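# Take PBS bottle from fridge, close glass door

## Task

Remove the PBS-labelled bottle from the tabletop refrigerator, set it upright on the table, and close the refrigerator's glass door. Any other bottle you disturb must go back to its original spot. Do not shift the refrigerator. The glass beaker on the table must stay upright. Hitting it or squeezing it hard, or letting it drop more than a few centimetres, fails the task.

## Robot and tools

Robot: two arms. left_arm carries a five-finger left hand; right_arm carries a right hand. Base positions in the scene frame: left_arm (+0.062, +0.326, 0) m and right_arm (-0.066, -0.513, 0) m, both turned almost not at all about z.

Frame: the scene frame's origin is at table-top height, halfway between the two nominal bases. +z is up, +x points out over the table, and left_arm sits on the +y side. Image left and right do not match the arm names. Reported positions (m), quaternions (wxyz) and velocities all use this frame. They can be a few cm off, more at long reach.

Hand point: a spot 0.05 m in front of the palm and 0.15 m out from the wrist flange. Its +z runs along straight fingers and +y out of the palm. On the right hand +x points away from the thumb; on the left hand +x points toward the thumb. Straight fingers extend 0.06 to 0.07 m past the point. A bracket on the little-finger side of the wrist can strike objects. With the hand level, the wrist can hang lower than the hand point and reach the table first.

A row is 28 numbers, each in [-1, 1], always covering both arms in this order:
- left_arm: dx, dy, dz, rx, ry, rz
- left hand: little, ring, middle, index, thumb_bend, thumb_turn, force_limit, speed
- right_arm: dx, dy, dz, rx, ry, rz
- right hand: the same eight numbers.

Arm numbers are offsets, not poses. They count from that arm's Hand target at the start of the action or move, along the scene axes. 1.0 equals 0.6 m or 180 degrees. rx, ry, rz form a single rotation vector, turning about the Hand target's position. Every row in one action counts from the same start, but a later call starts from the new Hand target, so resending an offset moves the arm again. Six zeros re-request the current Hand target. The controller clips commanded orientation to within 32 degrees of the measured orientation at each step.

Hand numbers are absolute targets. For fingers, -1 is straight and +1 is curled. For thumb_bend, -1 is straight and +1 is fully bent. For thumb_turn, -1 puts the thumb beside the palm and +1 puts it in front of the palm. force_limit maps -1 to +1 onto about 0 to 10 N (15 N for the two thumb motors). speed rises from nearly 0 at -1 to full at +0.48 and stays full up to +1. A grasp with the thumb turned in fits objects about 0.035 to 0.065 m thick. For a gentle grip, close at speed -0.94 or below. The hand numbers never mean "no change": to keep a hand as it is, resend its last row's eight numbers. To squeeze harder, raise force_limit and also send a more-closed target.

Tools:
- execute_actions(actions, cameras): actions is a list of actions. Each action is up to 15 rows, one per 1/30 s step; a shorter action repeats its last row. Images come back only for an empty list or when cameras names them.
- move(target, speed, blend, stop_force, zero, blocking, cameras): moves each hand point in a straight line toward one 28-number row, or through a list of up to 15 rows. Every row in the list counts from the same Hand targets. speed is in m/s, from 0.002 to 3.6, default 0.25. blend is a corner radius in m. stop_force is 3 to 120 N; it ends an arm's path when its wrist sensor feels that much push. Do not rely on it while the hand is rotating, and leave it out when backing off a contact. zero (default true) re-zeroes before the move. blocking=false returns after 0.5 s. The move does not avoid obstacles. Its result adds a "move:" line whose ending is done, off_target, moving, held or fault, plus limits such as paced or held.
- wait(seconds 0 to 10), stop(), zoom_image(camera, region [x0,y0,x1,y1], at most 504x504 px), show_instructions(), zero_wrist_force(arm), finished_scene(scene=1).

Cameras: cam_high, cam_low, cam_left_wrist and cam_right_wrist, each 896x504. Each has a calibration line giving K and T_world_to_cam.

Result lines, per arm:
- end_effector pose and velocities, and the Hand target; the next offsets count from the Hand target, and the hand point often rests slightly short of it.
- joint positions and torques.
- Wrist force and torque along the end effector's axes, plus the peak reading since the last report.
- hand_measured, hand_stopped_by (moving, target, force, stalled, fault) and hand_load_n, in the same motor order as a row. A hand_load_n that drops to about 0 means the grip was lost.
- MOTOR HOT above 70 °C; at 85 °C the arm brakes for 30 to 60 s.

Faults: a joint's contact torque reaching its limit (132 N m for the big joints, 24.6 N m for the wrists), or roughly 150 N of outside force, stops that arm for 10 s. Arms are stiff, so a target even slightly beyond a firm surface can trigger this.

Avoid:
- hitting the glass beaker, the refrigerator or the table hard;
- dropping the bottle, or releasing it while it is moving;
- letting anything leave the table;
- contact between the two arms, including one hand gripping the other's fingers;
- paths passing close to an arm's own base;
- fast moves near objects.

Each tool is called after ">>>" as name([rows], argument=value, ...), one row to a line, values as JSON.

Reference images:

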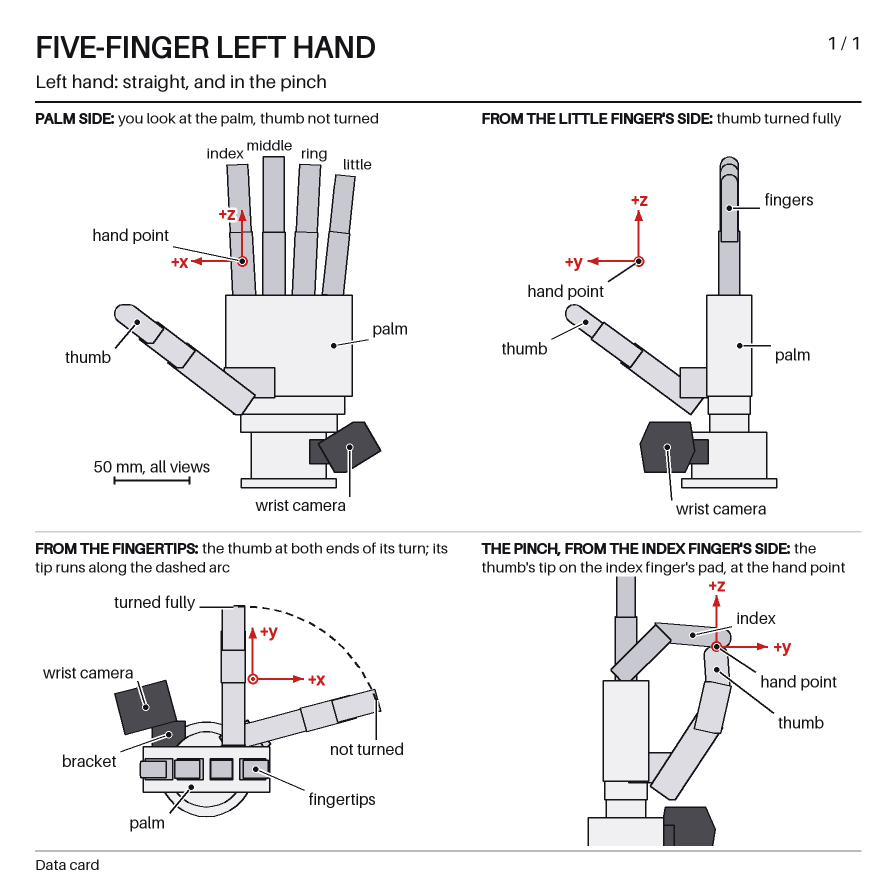

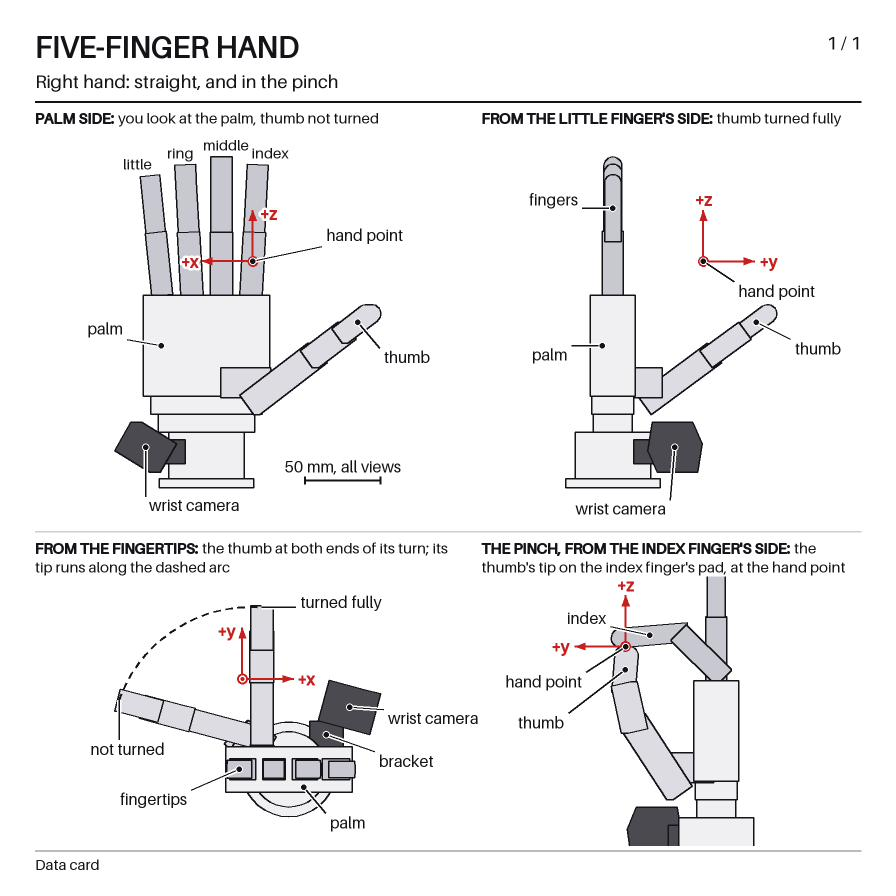

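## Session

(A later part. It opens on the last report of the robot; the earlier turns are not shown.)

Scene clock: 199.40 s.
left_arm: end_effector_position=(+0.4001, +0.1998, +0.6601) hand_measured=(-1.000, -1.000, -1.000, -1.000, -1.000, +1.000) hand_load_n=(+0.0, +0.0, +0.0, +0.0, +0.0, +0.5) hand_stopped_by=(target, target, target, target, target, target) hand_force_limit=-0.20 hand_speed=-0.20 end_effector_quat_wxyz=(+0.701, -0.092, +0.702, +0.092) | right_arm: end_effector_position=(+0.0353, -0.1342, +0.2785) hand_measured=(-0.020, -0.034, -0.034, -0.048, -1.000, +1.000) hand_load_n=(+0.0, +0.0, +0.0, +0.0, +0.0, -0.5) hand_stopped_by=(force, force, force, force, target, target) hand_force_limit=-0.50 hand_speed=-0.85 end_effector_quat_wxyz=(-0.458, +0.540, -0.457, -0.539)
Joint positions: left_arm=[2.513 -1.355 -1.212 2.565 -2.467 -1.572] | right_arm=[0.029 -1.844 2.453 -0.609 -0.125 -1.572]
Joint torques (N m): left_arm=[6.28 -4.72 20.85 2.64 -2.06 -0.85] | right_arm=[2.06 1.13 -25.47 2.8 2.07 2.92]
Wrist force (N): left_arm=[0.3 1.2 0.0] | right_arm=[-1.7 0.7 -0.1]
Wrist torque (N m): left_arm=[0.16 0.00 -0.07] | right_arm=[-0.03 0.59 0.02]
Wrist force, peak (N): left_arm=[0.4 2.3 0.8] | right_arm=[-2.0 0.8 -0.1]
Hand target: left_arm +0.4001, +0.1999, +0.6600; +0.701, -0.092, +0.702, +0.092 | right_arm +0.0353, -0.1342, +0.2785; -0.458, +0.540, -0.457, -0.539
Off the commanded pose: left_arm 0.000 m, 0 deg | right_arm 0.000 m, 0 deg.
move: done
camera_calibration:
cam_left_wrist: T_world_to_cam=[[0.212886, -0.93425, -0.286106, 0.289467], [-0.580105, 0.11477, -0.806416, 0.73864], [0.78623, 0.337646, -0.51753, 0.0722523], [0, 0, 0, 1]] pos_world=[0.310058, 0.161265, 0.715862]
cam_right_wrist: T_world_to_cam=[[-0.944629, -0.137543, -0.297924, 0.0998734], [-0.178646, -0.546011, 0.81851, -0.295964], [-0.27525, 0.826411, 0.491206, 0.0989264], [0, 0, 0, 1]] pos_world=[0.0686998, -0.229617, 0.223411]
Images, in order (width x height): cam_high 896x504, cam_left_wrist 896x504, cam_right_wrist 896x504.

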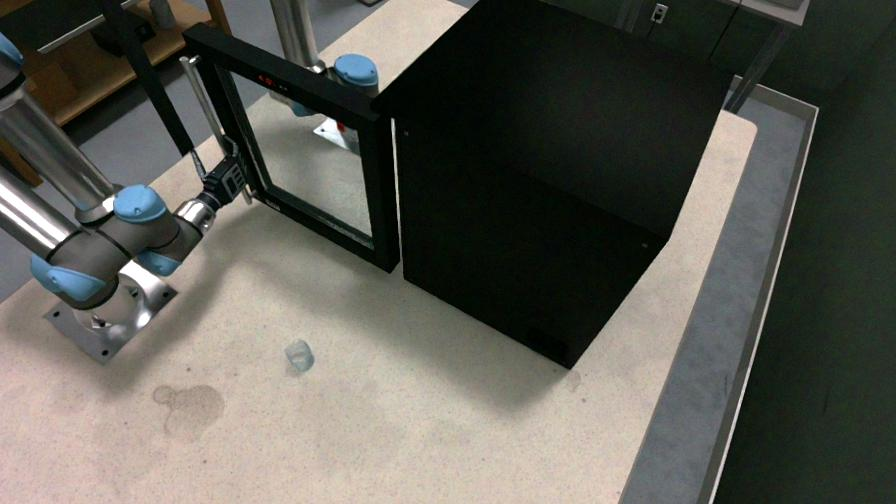

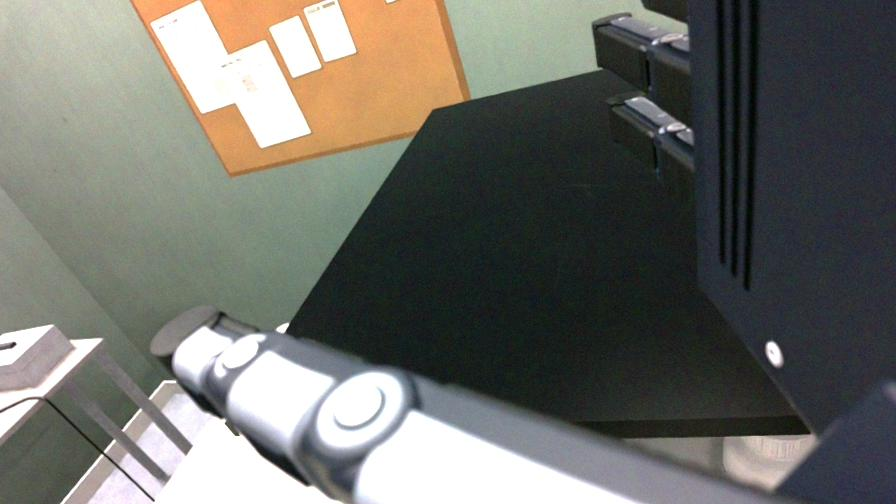

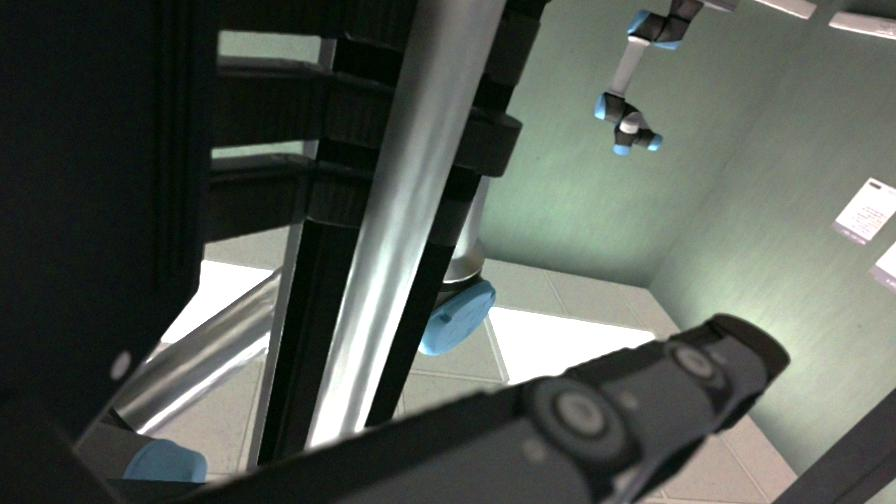

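>>> move([
  [-0.117,0,-0.05,0,0,0, -1,-1,-1,-1,-1,1,-0.2,-0.2, 0,0,0,0,0,0,0.5,0.5,0.5,0.5,-1,1,-0.5,-0.85],
  [-0.117,0,-0.6,0,0,0, -1,-1,-1,-1,-1,1,-0.2,-0.2, 0,0,0,0,0,0,0.5,0.5,0.5,0.5,-1,1,-0.5,-0.85],
], speed=0.2, blend=[0.03,0], cameras=["cam_high","cam_left_wrist"])

Scene clock: 203.17 s.
left_arm: end_effector_position=(+0.3426, +0.2007, +0.6324) hand_measured=(-1.000, -1.000, -1.000, -1.000, -1.000, +1.000) hand_load_n=(+0.0, +0.0, +0.0, +0.0, +0.0, +0.5) hand_stopped_by=(target, target, target, target, target, target) hand_force_limit=-0.20 hand_speed=-0.20 end_effector_quat_wxyz=(+0.700, -0.092, +0.702, +0.092) | right_arm: end_effector_position=(+0.0353, -0.1342, +0.2785) hand_measured=(-0.020, -0.034, -0.034, -0.048, -1.000, +1.000) hand_load_n=(+0.0, +0.0, +0.0, +0.0, +0.0, -0.5) hand_stopped_by=(force, force, force, force, target, target) hand_force_limit=-0.50 hand_speed=-0.85 end_effector_quat_wxyz=(-0.458, +0.540, -0.457, -0.539)
Joint positions: left_arm=[2.35 -1.274 -1.348 2.616 -2.63 -1.576] | right_arm=[0.029 -1.844 2.453 -0.609 -0.125 -1.572]
Joint torques (N m): left_arm=[5.78 -7.21 29.9 -1.11 2.15 -1.15] | right_arm=[5.25 0.41 -25.45 2.72 2.09 3.03]
Wrist force (N): left_arm=[0.4 1.1 -0.2] | right_arm=[-1.8 0.8 0.0]
Wrist torque (N m): left_arm=[0.14 -0.04 0.05] | right_arm=[-0.02 0.60 0.02]
Wrist force, peak (N): left_arm=[3.1 4.9 -2.3] | right_arm=[-2.0 0.8 -0.1]
Hand target: left_arm +0.3427, +0.2006, +0.6323; +0.700, -0.092, +0.702, +0.092 (not the last commanded pose) | right_arm +0.0353, -0.1342, +0.2785; -0.458, +0.540, -0.457, -0.539
Off the commanded pose: left_arm 0.333 m, 0 deg | right_arm 0.000 m, 0 deg.
move: held (left_arm; a check stopped the path); path passed 0 of 2 targets; limits=held
pose unreachable (left arm): on one or more control steps of this call, first in action 0 (counted from 0), this arm could not follow its commanded pose, so it was not sent that pose on those steps. It may still have moved: this result reports where it is.
cause: moving toward the commanded pose would bring two parts of the arm too close to each other (joints 4 (wrist 1) to 6 (wrist 3) lie between them).
camera_calibration:
cam_left_wrist: T_world_to_cam=[[0.211751, -0.934677, -0.285554, 0.294707], [-0.581466, 0.114356, -0.805494, 0.682884], [0.785531, 0.336604, -0.519267, 0.104281], [0, 0, 0, 1]] pos_world=[0.252753, 0.162263, 0.688363]
Images, in order (width x height): cam_high 896x504, cam_left_wrist 896x504.

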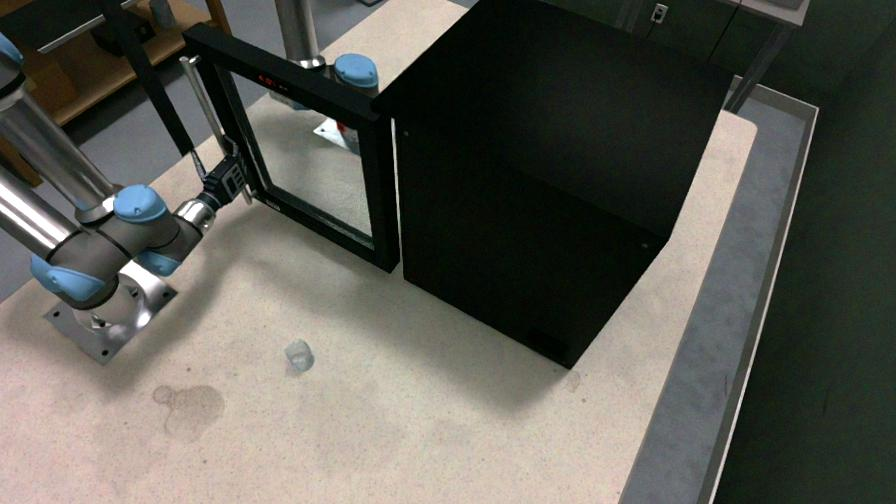

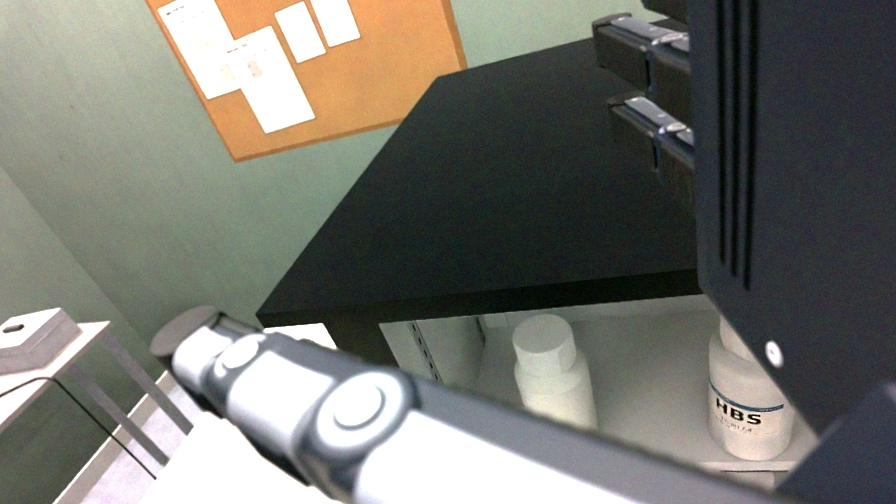

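>>> move([
  [-0.013,0.032,0,0,0,-0.0833, -1,-1,-1,-1,-1,1,-0.2,-0.2, 0,0,0,0,0,0,0.5,0.5,0.5,0.5,-1,1,-0.5,-0.85],
  [-0.013,0.032,-0.35,0,0,-0.0833, -1,-1,-1,-1,-1,1,-0.2,-0.2, 0,0,0,0,0,0,0.5,0.5,0.5,0.5,-1,1,-0.5,-0.85],
], speed=0.2, blend=[0.01,0], cameras=["cam_left_wrist"])

Scene clock: 207.20 s.
left_arm: end_effector_position=(+0.3348, +0.2199, +0.4225) hand_measured=(-1.000, -1.000, -1.000, -1.000, -1.000, +1.000) hand_load_n=(+0.0, +0.0, +0.0, +0.0, +0.0, +0.5) hand_stopped_by=(target, target, target, target, target, target) hand_force_limit=-0.20 hand_speed=-0.20 end_effector_quat_wxyz=(+0.706, +0.001, +0.708, -0.001) | right_arm: end_effector_position=(+0.0353, -0.1342, +0.2785) hand_measured=(-0.020, -0.034, -0.034, -0.048, -1.000, +1.000) hand_load_n=(+0.0, +0.0, +0.0, +0.0, +0.0, -0.5) hand_stopped_by=(force, force, force, force, target, target) hand_force_limit=-0.50 hand_speed=-0.85 end_effector_quat_wxyz=(-0.458, +0.540, -0.457, -0.539)
Joint positions: left_arm=[2.64 -0.84 -2.11 2.946 -2.078 -1.572] | right_arm=[0.029 -1.844 2.453 -0.609 -0.125 -1.572]
Joint torques (N m): left_arm=[-3.25 -19.13 13.74 2.64 -2.17 -0.64] | right_arm=[6.89 0.16 -24.76 2.32 1.84 3.08]
Wrist force (N): left_arm=[0.2 1.0 -0.3] | right_arm=[-1.8 0.9 -0.2]
Wrist torque (N m): left_arm=[0.13 0.01 -0.08] | right_arm=[0.01 0.61 0.02]
Wrist force, peak (N): left_arm=[2.0 1.2 -0.2] | right_arm=[-2.0 0.9 -0.1]
Hand target: left_arm +0.3349, +0.2198, +0.4223; +0.706, +0.001, +0.708, -0.001 | right_arm +0.0353, -0.1342, +0.2785; -0.458, +0.540, -0.457, -0.539
Off the commanded pose: left_arm 0.000 m, 0 deg | right_arm 0.000 m, 0 deg.
move: done
camera_calibration:
cam_left_wrist: T_world_to_cam=[[-0.037368, -0.957581, -0.285733, 0.342862], [-0.532007, 0.261107, -0.805476, 0.45826], [0.845915, 0.121913, -0.519196, 0.0219153], [0, 0, 0, 1]] pos_world=[0.238071, 0.205992, 0.478463]
Images, in order (width x height): cam_left_wrist 896x504.

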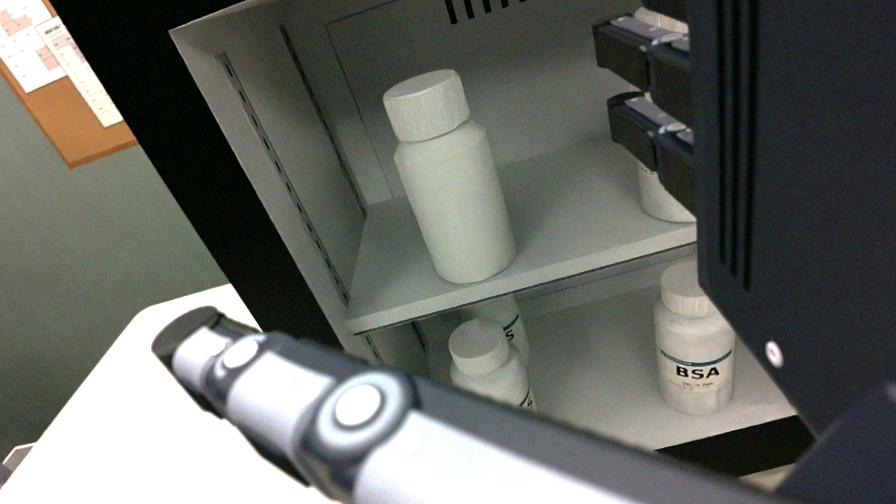

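>>> move(target=[0,0,-0.195,0,0,0,-1,-1,-1,-1,-1,1,-0.2,-0.2,0,0,0,0,0,0,0.5,0.5,0.5,0.5,-1,1,-0.5,-0.85], speed=0.25, cameras=["cam_left_wrist"])

Scene clock: 213.20 s.
left_arm: end_effector_position=(+0.3349, +0.2199, +0.3054) hand_measured=(-1.000, -1.000, -1.000, -1.000, -1.000, +1.000) hand_load_n=(+0.0, +0.0, +0.0, +0.0, +0.0, +0.5) hand_stopped_by=(target, target, target, target, target, target) hand_force_limit=-0.20 hand_speed=-0.20 end_effector_quat_wxyz=(+0.706, +0.001, +0.708, +0.000) | right_arm: end_effector_position=(+0.0353, -0.1342, +0.2785) hand_measured=(-0.020, -0.034, -0.034, -0.048, -1.000, +1.000) hand_load_n=(+0.0, +0.0, +0.0, +0.0, +0.0, -0.5) hand_stopped_by=(force, force, force, force, target, target) hand_force_limit=-0.50 hand_speed=-0.85 end_effector_quat_wxyz=(-0.458, +0.540, -0.457, -0.539)
Joint positions: left_arm=[2.64 -0.823 -2.414 3.233 -2.078 -1.572] | right_arm=[0.029 -1.844 2.453 -0.609 -0.125 -1.572]
Joint torques (N m): left_arm=[-5.27 5.97 13.16 2.95 -0.63 -1.08] | right_arm=[6.92 -0.57 -24.38 1.93 1.88 3.1]
Wrist force (N): left_arm=[0.2 1.1 -0.6] | right_arm=[-1.8 0.8 -0.1]
Wrist torque (N m): left_arm=[0.19 -0.02 -0.09] | right_arm=[-0.02 0.60 0.02]
Wrist force, peak (N): left_arm=[2.0 1.3 -0.5] | right_arm=[-2.1 0.8 -0.1]
Hand target: left_arm +0.3349, +0.2198, +0.3053; +0.706, +0.001, +0.708, -0.001 | right_arm +0.0353, -0.1342, +0.2785; -0.458, +0.540, -0.457, -0.539
Off the commanded pose: left_arm 0.000 m, 0 deg | right_arm 0.000 m, 0 deg.
move: done
camera_calibration:
cam_left_wrist: T_world_to_cam=[[-0.0373502, -0.95752, -0.285936, 0.309464], [-0.532272, 0.261231, -0.805261, 0.363951], [0.845749, 0.122119, -0.519418, -0.0388895], [0, 0, 0, 1]] pos_world=[0.23817, 0.205992, 0.361363]
Images, in order (width x height): cam_left_wrist 896x504.

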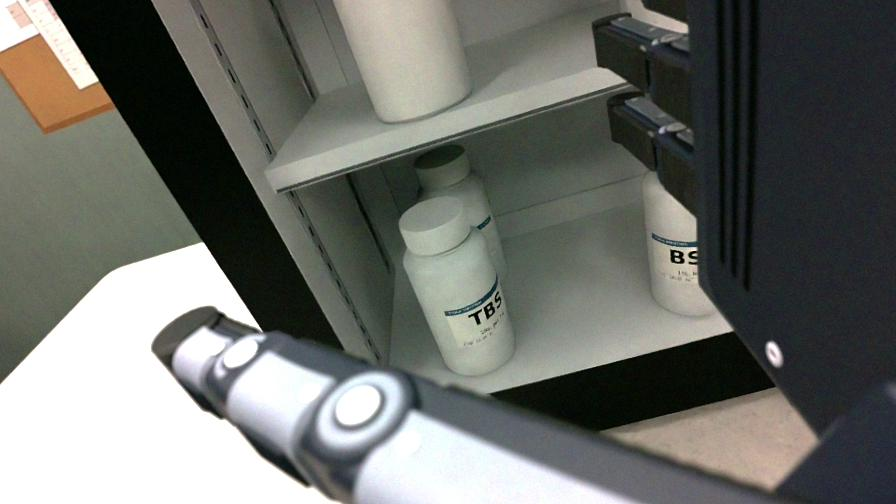

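>>> zoom_image(camera="cam_left_wrist", region=[200, 100, 560, 420])

Scaled by 1.400 from the camera's 896x504 image, which has a finer 1280x720 frame.

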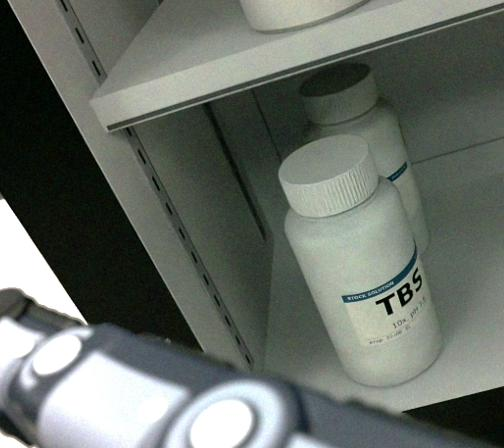

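>>> move([
  [0.0285,0.0087,0,0,0,0.0667,-1,-1,-1,-1,-0.7,1,-0.2,-0.2,0,0,0,0,0,0,0.5,0.5,0.5,0.5,-1,1,-0.5,-0.85],
  [0.0285,0.0087,-0.2672,0,0,0.0667,-1,-1,-1,-1,-0.7,1,-0.2,-0.2,0,0,0,0,0,0,0.5,0.5,0.5,0.5,-1,1,-0.5,-0.85],
], speed=0.25, blend=0.02, cameras=["cam_left_wrist","cam_low"])

Scene clock: 225.40 s.
left_arm: end_effector_position=(+0.3519, +0.2251, +0.1451) hand_measured=(-1.000, -1.000, -1.000, -1.000, -0.700, +1.000) hand_load_n=(+0.0, +0.0, +0.0, +0.0, +0.0, +0.5) hand_stopped_by=(target, target, target, target, target, target) hand_force_limit=-0.20 hand_speed=-0.20 end_effector_quat_wxyz=(+0.702, -0.074, +0.704, +0.073) | right_arm: end_effector_position=(+0.0353, -0.1342, +0.2785) hand_measured=(-0.020, -0.034, -0.034, -0.048, -1.000, +1.000) hand_load_n=(+0.0, +0.0, +0.0, +0.0, +0.0, +0.0) hand_stopped_by=(force, force, force, force, target, target) hand_force_limit=-0.50 hand_speed=-0.85 end_effector_quat_wxyz=(-0.458, +0.540, -0.457, -0.539)
Joint positions: left_arm=[2.501 -1.399 -2.633 4.027 -2.426 -1.574] | right_arm=[0.029 -1.844 2.453 -0.609 -0.125 -1.572]
Joint torques (N m): left_arm=[-7.15 -6.8 15.58 3.07 1.29 -1.7] | right_arm=[6.85 -1.31 -24.49 1.48 1.79 3.02]
Wrist force (N): left_arm=[0.2 1.0 -0.2] | right_arm=[-1.6 0.6 -0.1]
Wrist torque (N m): left_arm=[0.15 -0.02 0.03] | right_arm=[-0.04 0.58 0.02]
Wrist force, peak (N): left_arm=[2.0 1.3 -0.5] | right_arm=[-1.9 1.0 -0.1]
Hand target: left_arm +0.3520, +0.2251, +0.1450; +0.702, -0.074, +0.704, +0.073 | right_arm +0.0353, -0.1342, +0.2785; -0.458, +0.540, -0.457, -0.539
Off the commanded pose: left_arm 0.000 m, 0 deg | right_arm 0.000 m, 0 deg.
move: done
camera_calibration:
cam_left_wrist: T_world_to_cam=[[0.162859, -0.944395, -0.285648, 0.195893], [-0.57477, 0.144505, -0.805455, 0.283829], [0.801945, 0.295357, -0.519276, -0.16081], [0, 0, 0, 1]] pos_world=[0.260195, 0.191483, 0.201063]
Images, in order (width x height): cam_low 896x504, cam_left_wrist 896x504.

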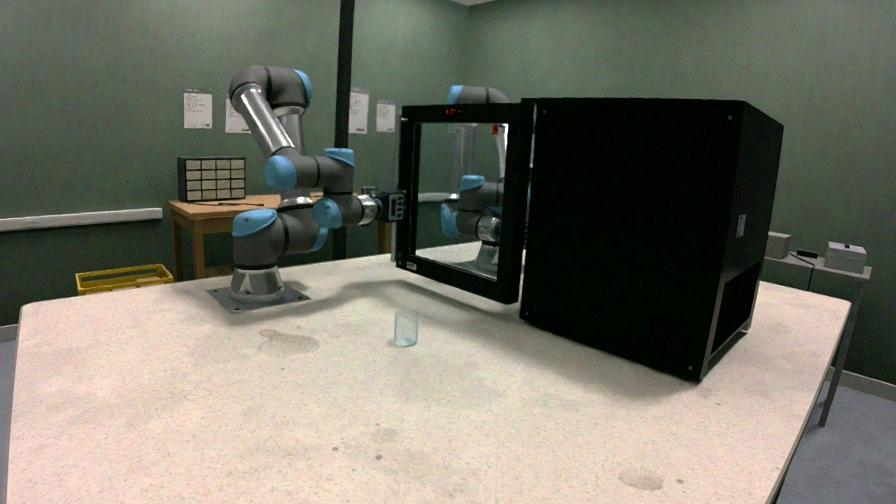

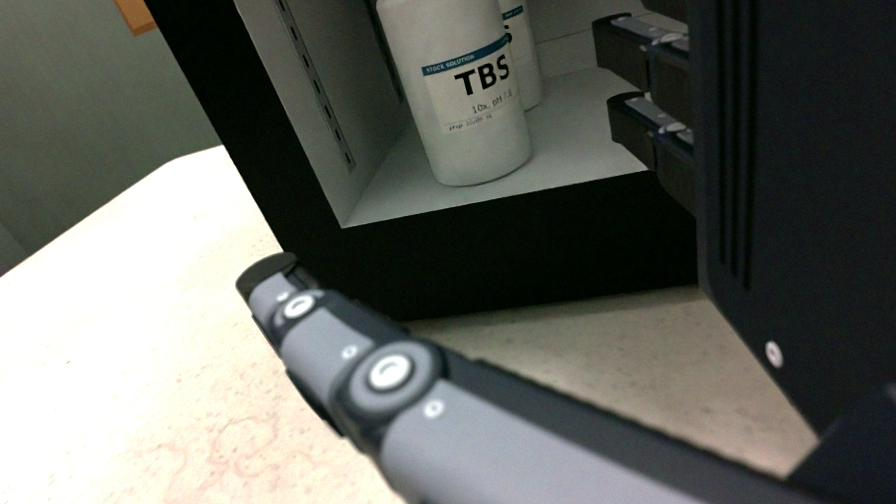

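>>> move(target=[0.1367,0.0422,0,0,0,-0.0111,-1,-1,-1,-1,-0.7,1,-0.2,-0.2,0,0,0,0,0,0,0.5,0.5,0.5,0.5,-1,1,-0.5,-0.85], speed=0.15, stop_force=12, cameras=["cam_left_wrist"])

Scene clock: 229.17 s.
left_arm: end_effector_position=(+0.4340, +0.2504, +0.1450) hand_measured=(-1.000, -1.000, -1.000, -1.000, -0.700, +1.000) hand_load_n=(+0.0, +0.0, +0.0, +0.0, +0.0, +0.5) hand_stopped_by=(target, target, target, target, target, target) hand_force_limit=-0.20 hand_speed=-0.20 end_effector_quat_wxyz=(+0.703, -0.061, +0.706, +0.061) | right_arm: end_effector_position=(+0.0353, -0.1342, +0.2785) hand_measured=(-0.020, -0.034, -0.034, -0.048, -1.000, +1.000) hand_load_n=(+0.0, +0.0, +0.0, +0.0, +0.0, -0.5) hand_stopped_by=(force, force, force, force, target, target) hand_force_limit=-0.50 hand_speed=-0.85 end_effector_quat_wxyz=(-0.458, +0.540, -0.457, -0.539)
Joint positions: left_arm=[2.871 -1.418 -2.62 4.034 -2.022 -1.572] | right_arm=[0.029 -1.844 2.453 -0.609 -0.125 -1.572]
Joint torques (N m): left_arm=[6.33 20.61 4.09 -0.58 2.31 -1.49] | right_arm=[7.03 -1.28 -24.32 1.27 1.77 3.03]
Wrist force (N): left_arm=[0.7 0.9 -0.4] | right_arm=[-1.9 0.9 0.0]
Wrist torque (N m): left_arm=[0.14 -0.11 -0.05] | right_arm=[0.00 0.62 0.02]
Wrist force, peak (N): left_arm=[0.1 0.7 -1.6] | right_arm=[-2.1 0.7 0.0]
Hand target: left_arm +0.4340, +0.2504, +0.1450; +0.703, -0.061, +0.706, +0.061 | right_arm +0.0353, -0.1342, +0.2785; -0.458, +0.540, -0.457, -0.539
Off the commanded pose: left_arm 0.000 m, 0 deg | right_arm 0.000 m, 0 deg.
move: done
camera_calibration:
cam_left_wrist: T_world_to_cam=[[0.129554, -0.949524, -0.285694, 0.222014], [-0.569354, 0.164657, -0.805434, 0.319893], [0.81182, 0.267008, -0.519283, -0.231315], [0, 0, 0, 1]] pos_world=[0.341156, 0.219898, 0.200963]
Images, in order (width x height): cam_left_wrist 896x504.

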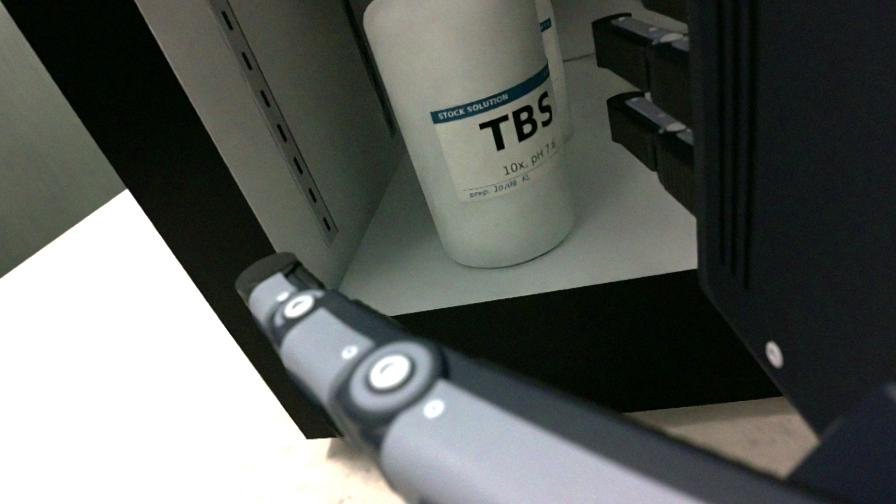

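>>> move(target=[0.1363,0.026,0,0,0,-0.0333,-1,-1,-1,-1,-0.7,1,-0.2,-0.2,0,0,0,0,0,0,0.5,0.5,0.5,0.5,-1,1,-0.5,-0.85], speed=0.1, stop_force=10, cameras=["cam_left_wrist"])

Scene clock: 232.77 s.
left_arm: end_effector_position=(+0.5158, +0.2660, +0.1450) hand_measured=(-1.000, -1.000, -1.000, -1.000, -0.700, +1.000) hand_load_n=(+0.0, +0.0, +0.0, +0.0, +0.0, +0.0) hand_stopped_by=(target, target, target, target, target, target) hand_force_limit=-0.20 hand_speed=-0.20 end_effector_quat_wxyz=(+0.706, -0.024, +0.708, +0.024) | right_arm: end_effector_position=(+0.0353, -0.1342, +0.2785) hand_measured=(-0.020, -0.034, -0.034, -0.048, -1.000, +1.000) hand_load_n=(+0.0, +0.0, +0.0, +0.0, -0.5, +0.0) hand_stopped_by=(force, force, force, force, target, target) hand_force_limit=-0.50 hand_speed=-0.85 end_effector_quat_wxyz=(-0.458, +0.540, -0.457, -0.539)
Joint positions: left_arm=[3.132 -1.504 -2.55 4.051 -1.656 -1.571] | right_arm=[0.029 -1.844 2.453 -0.609 -0.125 -1.572]
Joint torques (N m): left_arm=[5.26 23.96 4 -0.05 2.19 0.39] | right_arm=[7.29 -2.51 -23.78 0.84 1.76 3.04]
Wrist force (N): left_arm=[0.3 0.9 -0.3] | right_arm=[-1.8 0.8 0.0]
Wrist torque (N m): left_arm=[0.15 -0.02 -0.09] | right_arm=[-0.02 0.60 0.02]
Wrist force, peak (N): left_arm=[0.4 0.7 -1.3] | right_arm=[-2.0 0.7 0.0]
Hand target: left_arm +0.5158, +0.2660, +0.1450; +0.706, -0.024, +0.708, +0.024 | right_arm +0.0353, -0.1342, +0.2785; -0.458, +0.540, -0.457, -0.539
Off the commanded pose: left_arm 0.000 m, 0 deg | right_arm 0.000 m, 0 deg.
move: done
camera_calibration:
cam_left_wrist: T_world_to_cam=[[0.0297194, -0.957852, -0.285722, 0.280035], [-0.549067, 0.223216, -0.805419, 0.337813], [0.83525, 0.180817, -0.519291, -0.291031], [0, 0, 0, 1]] pos_world=[0.420243, 0.24545, 0.200963]
Images, in order (width x height): cam_left_wrist 896x504.

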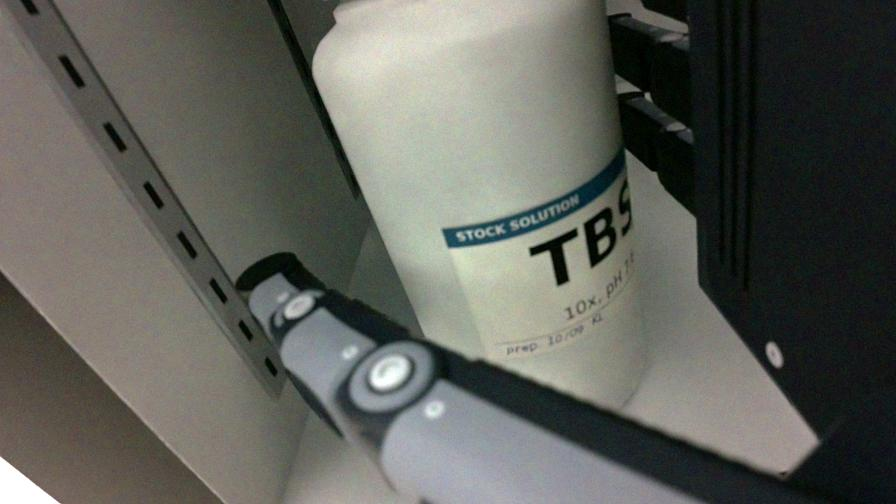

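>>> move(target=[0,0,0,0,0,0,-1,-1,0.3,0.3,0.3,1,-0.2,-0.88,0,0,0,0,0,0,0.5,0.5,0.5,0.5,-1,1,-0.5,-0.85], cameras=["cam_left_wrist"])

Scene clock: 236.47 s.
left_arm: end_effector_position=(+0.5158, +0.2660, +0.1450) hand_measured=(-1.000, -1.000, -0.456, -0.466, -0.432, +1.000) hand_load_n=(+0.0, +0.0, +6.5, +2.0, +11.5, +1.0) hand_stopped_by=(target, target, force, force, force, target) hand_force_limit=-0.20 hand_speed=-0.88 end_effector_quat_wxyz=(+0.706, -0.024, +0.708, +0.024) | right_arm: end_effector_position=(+0.0353, -0.1342, +0.2785) hand_measured=(-0.020, -0.034, -0.034, -0.048, -1.000, +1.000) hand_load_n=(+0.0, +0.0, +0.0, +0.0, +0.0, -0.5) hand_stopped_by=(force, force, force, force, target, target) hand_force_limit=-0.50 hand_speed=-0.85 end_effector_quat_wxyz=(-0.458, +0.540, -0.457, -0.539)
Joint positions: left_arm=[3.132 -1.503 -2.55 4.051 -1.656 -1.571] | right_arm=[0.029 -1.844 2.453 -0.609 -0.125 -1.572]
Joint torques (N m): left_arm=[5.89 23.82 5.44 0 1.95 -1.44] | right_arm=[7.26 -2.69 -23.55 0.4 1.72 2.93]
Wrist force (N): left_arm=[0.7 1.2 -0.5] | right_arm=[-1.7 0.8 -0.1]
Wrist torque (N m): left_arm=[0.19 0.02 -0.06] | right_arm=[-0.01 0.60 0.03]
Wrist force, peak (N): left_arm=[1.3 0.8 -0.2] | right_arm=[-2.0 0.8 -0.1]
Hand target: left_arm +0.5158, +0.2660, +0.1450; +0.706, -0.024, +0.708, +0.024 | right_arm +0.0353, -0.1342, +0.2785; -0.458, +0.540, -0.457, -0.539
Off the commanded pose: left_arm 0.000 m, 0 deg | right_arm 0.000 m, 0 deg.
move: done
camera_calibration:
cam_left_wrist: T_world_to_cam=[[0.0297194, -0.957852, -0.285722, 0.280035], [-0.549067, 0.223216, -0.805419, 0.337813], [0.83525, 0.180817, -0.519291, -0.291031], [0, 0, 0, 1]] pos_world=[0.420243, 0.24545, 0.200963]
Images, in order (width x height): cam_left_wrist 896x504.

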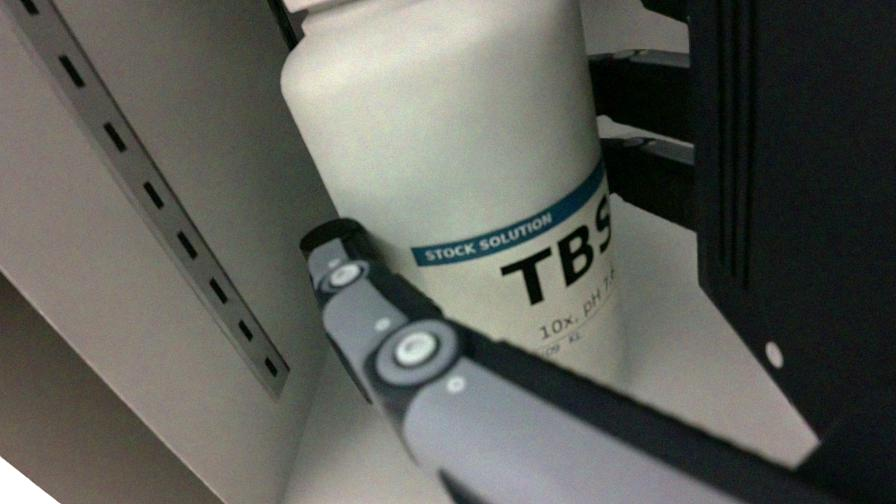

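>>> move(target=[0,0,0.02,0,0,0,-1,-1,0.3,0.3,0.3,1,-0.2,-0.88,0,0,0,0,0,0,0.5,0.5,0.5,0.5,-1,1,-0.5,-0.85], speed=0.05, cameras=["cam_left_wrist"])

Scene clock: 239.10 s.
left_arm: end_effector_position=(+0.5158, +0.2660, +0.1572) hand_measured=(-1.000, -1.000, -0.456, -0.466, -0.432, +1.000) hand_load_n=(+0.0, +0.0, +6.0, +2.5, +11.5, +2.5) hand_stopped_by=(target, target, force, force, force, target) hand_force_limit=-0.20 hand_speed=-0.88 end_effector_quat_wxyz=(+0.706, -0.024, +0.708, +0.024) | right_arm: end_effector_position=(+0.0353, -0.1342, +0.2785) hand_measured=(-0.020, -0.034, -0.034, -0.048, -1.000, +1.000) hand_load_n=(+0.0, +0.0, +0.0, +0.0, +0.0, -0.5) hand_stopped_by=(force, force, force, force, target, target) hand_force_limit=-0.50 hand_speed=-0.85 end_effector_quat_wxyz=(-0.458, +0.540, -0.457, -0.539)
Joint positions: left_arm=[3.132 -1.464 -2.535 3.997 -1.656 -1.571] | right_arm=[0.029 -1.844 2.453 -0.609 -0.125 -1.572]
Joint torques (N m): left_arm=[2.17 -0.98 10.97 4.13 -0.89 -0.12] | right_arm=[7.01 -3.63 -23.67 0.14 1.72 3.01]
Wrist force (N): left_arm=[2.1 0.9 -0.4] | right_arm=[-1.7 0.9 -0.2]
Wrist torque (N m): left_arm=[0.15 0.00 -0.09] | right_arm=[0.01 0.58 0.03]
Wrist force, peak (N): left_arm=[2.6 1.0 -0.3] | right_arm=[-2.0 0.8 -0.1]
Hand target: left_arm +0.5158, +0.2660, +0.1570; +0.706, -0.024, +0.708, +0.024 | right_arm +0.0353, -0.1342, +0.2785; -0.458, +0.540, -0.457, -0.539
Off the commanded pose: left_arm 0.000 m, 0 deg | right_arm 0.000 m, 0 deg.
move: done
camera_calibration:
cam_left_wrist: T_world_to_cam=[[0.0298221, -0.957852, -0.28571, 0.283475], [-0.548771, 0.223216, -0.805621, 0.347557], [0.835441, 0.180814, -0.518984, -0.284841], [0, 0, 0, 1]] pos_world=[0.420244, 0.24545, 0.213163]
Images, in order (width x height): cam_left_wrist 896x504.

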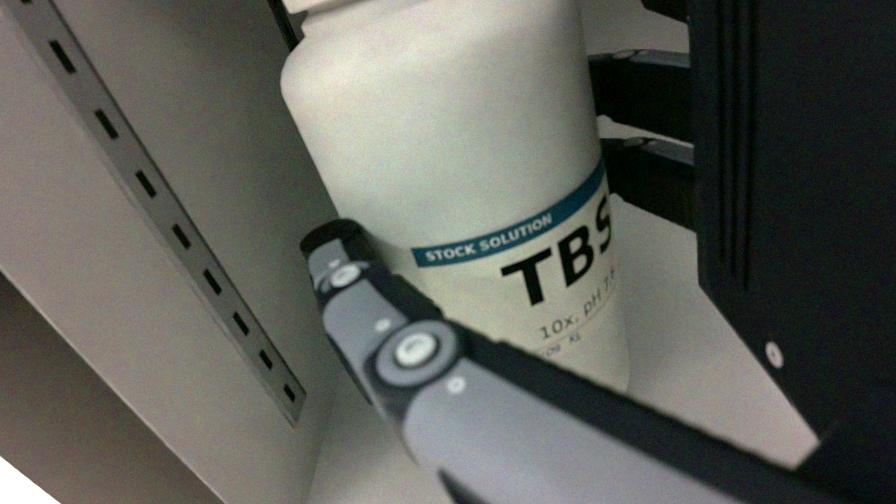

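>>> move([
  [-0.1363,-0.026,0,0,0,0.0333,-1,-1,0.3,0.3,0.3,1,-0.2,-0.88,0,0,0,0,0,0,0.5,0.5,0.5,0.5,-1,1,-0.5,-0.85],
  [-0.273,-0.0683,0,0,0,0.0444,-1,-1,0.3,0.3,0.3,1,-0.2,-0.88,0,0,0,0,0,0,0.5,0.5,0.5,0.5,-1,1,-0.5,-0.85],
  [-0.273,-0.0683,0.805,0,0,0.0444,-1,-1,0.3,0.3,0.3,1,-0.2,-0.88,0,0,0,0,0,0,0.5,0.5,0.5,0.5,-1,1,-0.5,-0.85],
], speed=[0.12,0.15,0.25], blend=[0.01,0.015,0], cameras=["cam_high","cam_left_wrist"])

Scene clock: 244.67 s.
left_arm: end_effector_position=(+0.3520, +0.2250, +0.6399) hand_measured=(-1.000, -1.000, -0.456, -0.466, -0.432, +1.000) hand_load_n=(+0.0, +0.0, +6.5, +2.5, +11.5, +2.5) hand_stopped_by=(target, target, force, force, force, target) hand_force_limit=-0.20 hand_speed=-0.88 end_effector_quat_wxyz=(+0.702, -0.074, +0.704, +0.073) | right_arm: end_effector_position=(+0.0353, -0.1342, +0.2785) hand_measured=(-0.020, -0.034, -0.034, -0.048, -1.000, +1.000) hand_load_n=(+0.0, +0.0, +0.0, +0.0, +0.0, -0.5) hand_stopped_by=(force, force, force, force, target, target) hand_force_limit=-0.50 hand_speed=-0.85 end_effector_quat_wxyz=(-0.458, +0.540, -0.457, -0.539)
Joint positions: left_arm=[2.501 -1.197 -1.37 2.563 -2.426 -1.575] | right_arm=[0.029 -1.844 2.453 -0.609 -0.125 -1.572]
Joint torques (N m): left_arm=[3.98 10.04 31.31 0.29 2.25 1.81] | right_arm=[7.12 -4.55 -22.79 -0.32 1.62 3.04]
Wrist force (N): left_arm=[2.1 1.1 -0.1] | right_arm=[-1.8 0.8 -0.1]
Wrist torque (N m): left_arm=[0.12 0.03 -0.01] | right_arm=[-0.01 0.61 0.02]
Wrist force, peak (N): left_arm=[4.3 1.0 -1.5] | right_arm=[-2.0 0.8 -0.1]
Hand target: left_arm +0.3520, +0.2250, +0.6400; +0.702, -0.074, +0.704, +0.073 | right_arm +0.0353, -0.1342, +0.2785; -0.458, +0.540, -0.457, -0.539
Off the commanded pose: left_arm 0.000 m, 0 deg | right_arm 0.000 m, 0 deg.
move: done
camera_calibration:
cam_left_wrist: T_world_to_cam=[[0.16259, -0.944421, -0.285717, 0.33715], [-0.574782, 0.144709, -0.80541, 0.682387], [0.801991, 0.295177, -0.519308, 0.0961513], [0, 0, 0, 1]] pos_world=[0.260294, 0.191283, 0.695863]
Images, in order (width x height): cam_high 896x504, cam_left_wrist 896x504.

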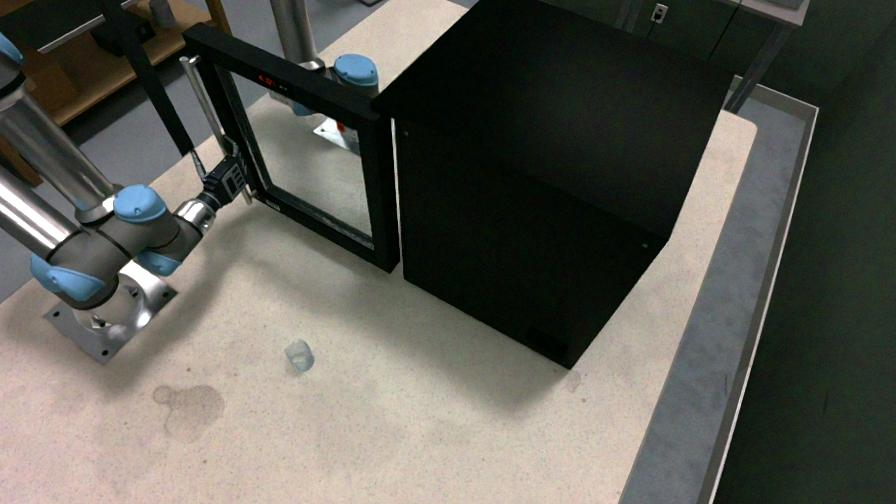

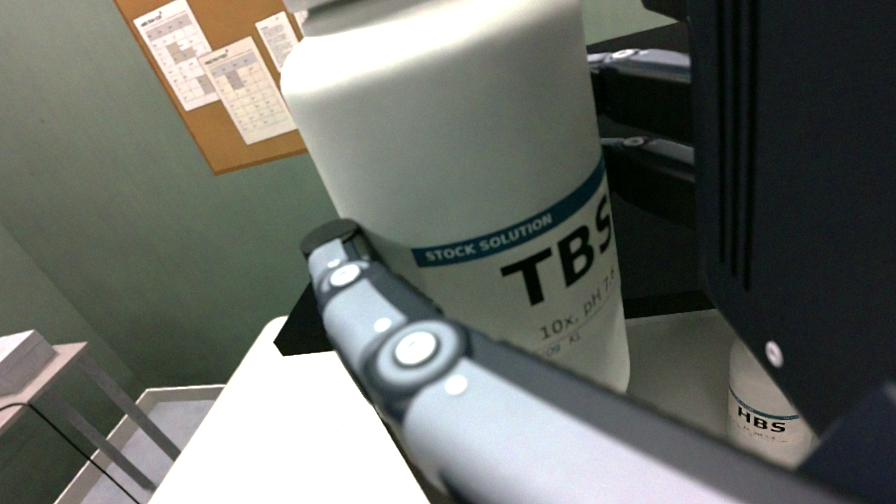

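>>> move([
  [0.3217,-0.0583,0,0,0,0,-1,-1,0.3,0.3,0.3,1,-0.2,-0.88,0,0,0,0,0,0,0.5,0.5,0.5,0.5,-1,1,-0.5,-0.85],
  [0.3217,-0.0583,-0.06,0,0,0,-1,-1,0.3,0.3,0.3,1,-0.2,-0.88,0,0,0,0,0,0,0.5,0.5,0.5,0.5,-1,1,-0.5,-0.85],
], speed=[0.25,0.12], blend=[0.01,0])

>>> move(target=[0,0,-0.06,0,0,0,-1,-1,0.3,0.3,0.3,1,-0.2,-0.88,0,0,0,0,0,0,0.5,0.5,0.5,0.5,-1,1,-0.5,-0.85], speed=0.02, stop_force=4, cameras=["cam_high","cam_left_wrist"])

Scene clock: 247.43 s.
left_arm: end_effector_position=(+0.5449, +0.1900, +0.6041) hand_measured=(-1.000, -1.000, -0.456, -0.466, -0.432, +1.000) hand_load_n=(+0.0, +0.0, +6.5, +2.5, +11.5, +2.5) hand_stopped_by=(target, target, force, force, force, target) hand_force_limit=-0.20 hand_speed=-0.88 end_effector_quat_wxyz=(+0.702, -0.073, +0.704, +0.073) | right_arm: end_effector_position=(+0.0353, -0.1342, +0.2785) hand_measured=(-0.020, -0.034, -0.034, -0.048, -1.000, +1.000) hand_load_n=(+0.0, +0.0, +0.0, +0.0, +0.0, -0.5) hand_stopped_by=(force, force, force, force, target, target) hand_force_limit=-0.50 hand_speed=-0.85 end_effector_quat_wxyz=(-0.458, +0.540, -0.457, -0.539)
Joint positions: left_arm=[2.762 -1.484 -1.267 2.747 -2.165 -1.573] | right_arm=[0.029 -1.844 2.453 -0.609 -0.125 -1.572]
Joint torques (N m): left_arm=[5.57 3.4 17.31 2.21 2.43 0.51] | right_arm=[7.27 -5.16 -22.75 -0.59 1.58 2.99]
Wrist force (N): left_arm=[2.3 1.2 -0.2] | right_arm=[-1.8 0.7 -0.2]
Wrist torque (N m): left_arm=[0.14 -0.01 -0.07] | right_arm=[-0.02 0.60 0.02]
Wrist force, peak (N): left_arm=[2.2 2.3 -2.1] | right_arm=[-2.1 0.8 0.1]
Hand target: left_arm +0.5450, +0.1900, +0.6040; +0.702, -0.074, +0.704, +0.073 | right_arm +0.0353, -0.1342, +0.2785; -0.458, +0.540, -0.457, -0.539
Off the commanded pose: left_arm 0.000 m, 0 deg | right_arm 0.000 m, 0 deg.
move: done

Scene clock: 248.63 s.
left_arm: end_effector_position=(+0.5451, +0.1900, +0.6016) hand_measured=(-1.000, -1.000, -0.456, -0.466, -0.432, +1.000) hand_load_n=(+0.0, +0.0, +6.0, +3.0, +11.5, +1.5) hand_stopped_by=(target, target, force, force, force, target) hand_force_limit=-0.20 hand_speed=-0.88 end_effector_quat_wxyz=(+0.702, -0.073, +0.705, +0.073) | right_arm: end_effector_position=(+0.0353, -0.1342, +0.2785) hand_measured=(-0.020, -0.034, -0.034, -0.048, -1.000, +1.000) hand_load_n=(+0.0, +0.0, +0.0, +0.0, +0.0, -0.5) hand_stopped_by=(force, force, force, force, target, target) hand_force_limit=-0.50 hand_speed=-0.85 end_effector_quat_wxyz=(-0.458, +0.540, -0.457, -0.539)
Joint positions: left_arm=[2.762 -1.482 -1.275 2.753 -2.165 -1.573] | right_arm=[0.029 -1.844 2.453 -0.609 -0.125 -1.572]
Joint torques (N m): left_arm=[4.66 3.4 17.16 3.68 2.03 1.51] | right_arm=[6.99 -5.02 -22.89 -0.68 1.56 2.95]
Wrist force (N): left_arm=[2.2 1.3 -0.1] | right_arm=[-1.6 0.7 0.0]
Wrist torque (N m): left_arm=[0.15 0.01 -0.08] | right_arm=[-0.03 0.57 0.03]
Wrist force, peak (N): left_arm=[-8.2 1.1 0.4] | right_arm=[-2.0 0.9 0.0]
Hand target: left_arm +0.5451, +0.1900, +0.6016; +0.702, -0.073, +0.705, +0.073 (not the last commanded pose) | right_arm +0.0353, -0.1342, +0.2785; -0.458, +0.540, -0.457, -0.539
Off the commanded pose: left_arm 0.034 m, 0 deg | right_arm 0.000 m, 0 deg.
move: contact (left_arm)
camera_calibration:
cam_left_wrist: T_world_to_cam=[[0.162528, -0.944378, -0.285893, 0.261923], [-0.575001, 0.144813, -0.805235, 0.767643], [0.801847, 0.295262, -0.519482, -0.0680527], [0, 0, 0, 1]] pos_world=[0.453394, 0.156283, 0.657663]
Images, in order (width x height): cam_high 896x504, cam_left_wrist 896x504.

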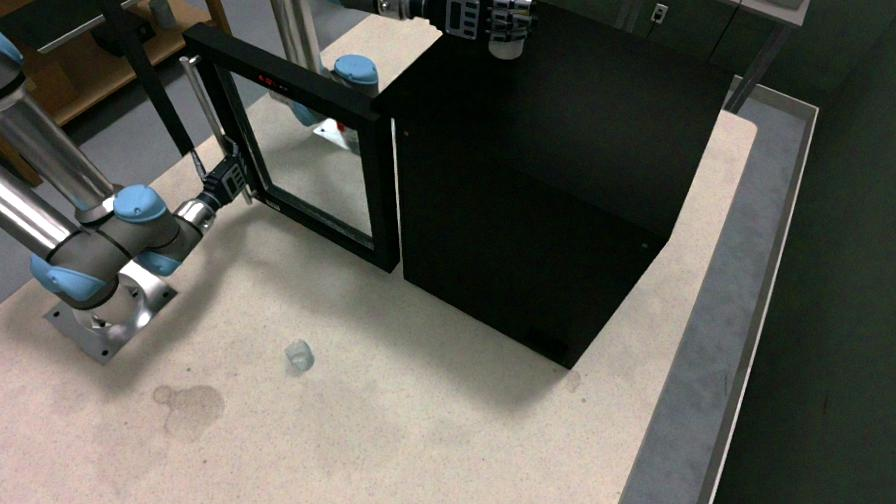

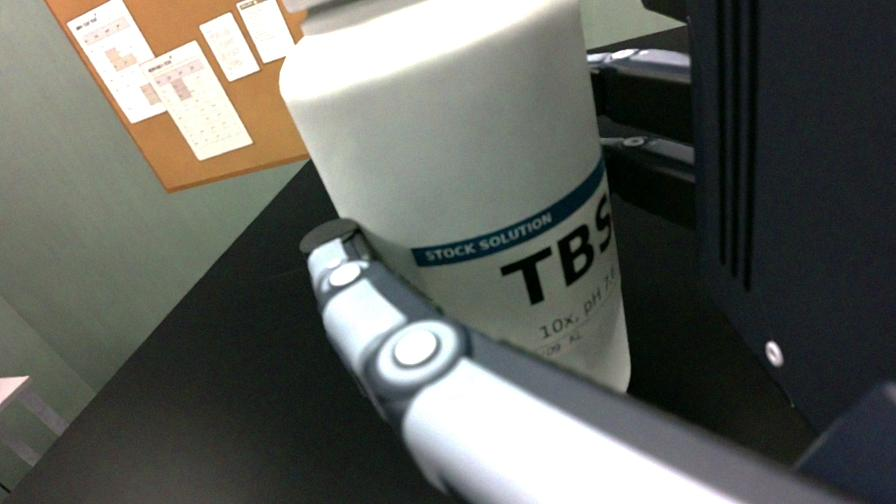

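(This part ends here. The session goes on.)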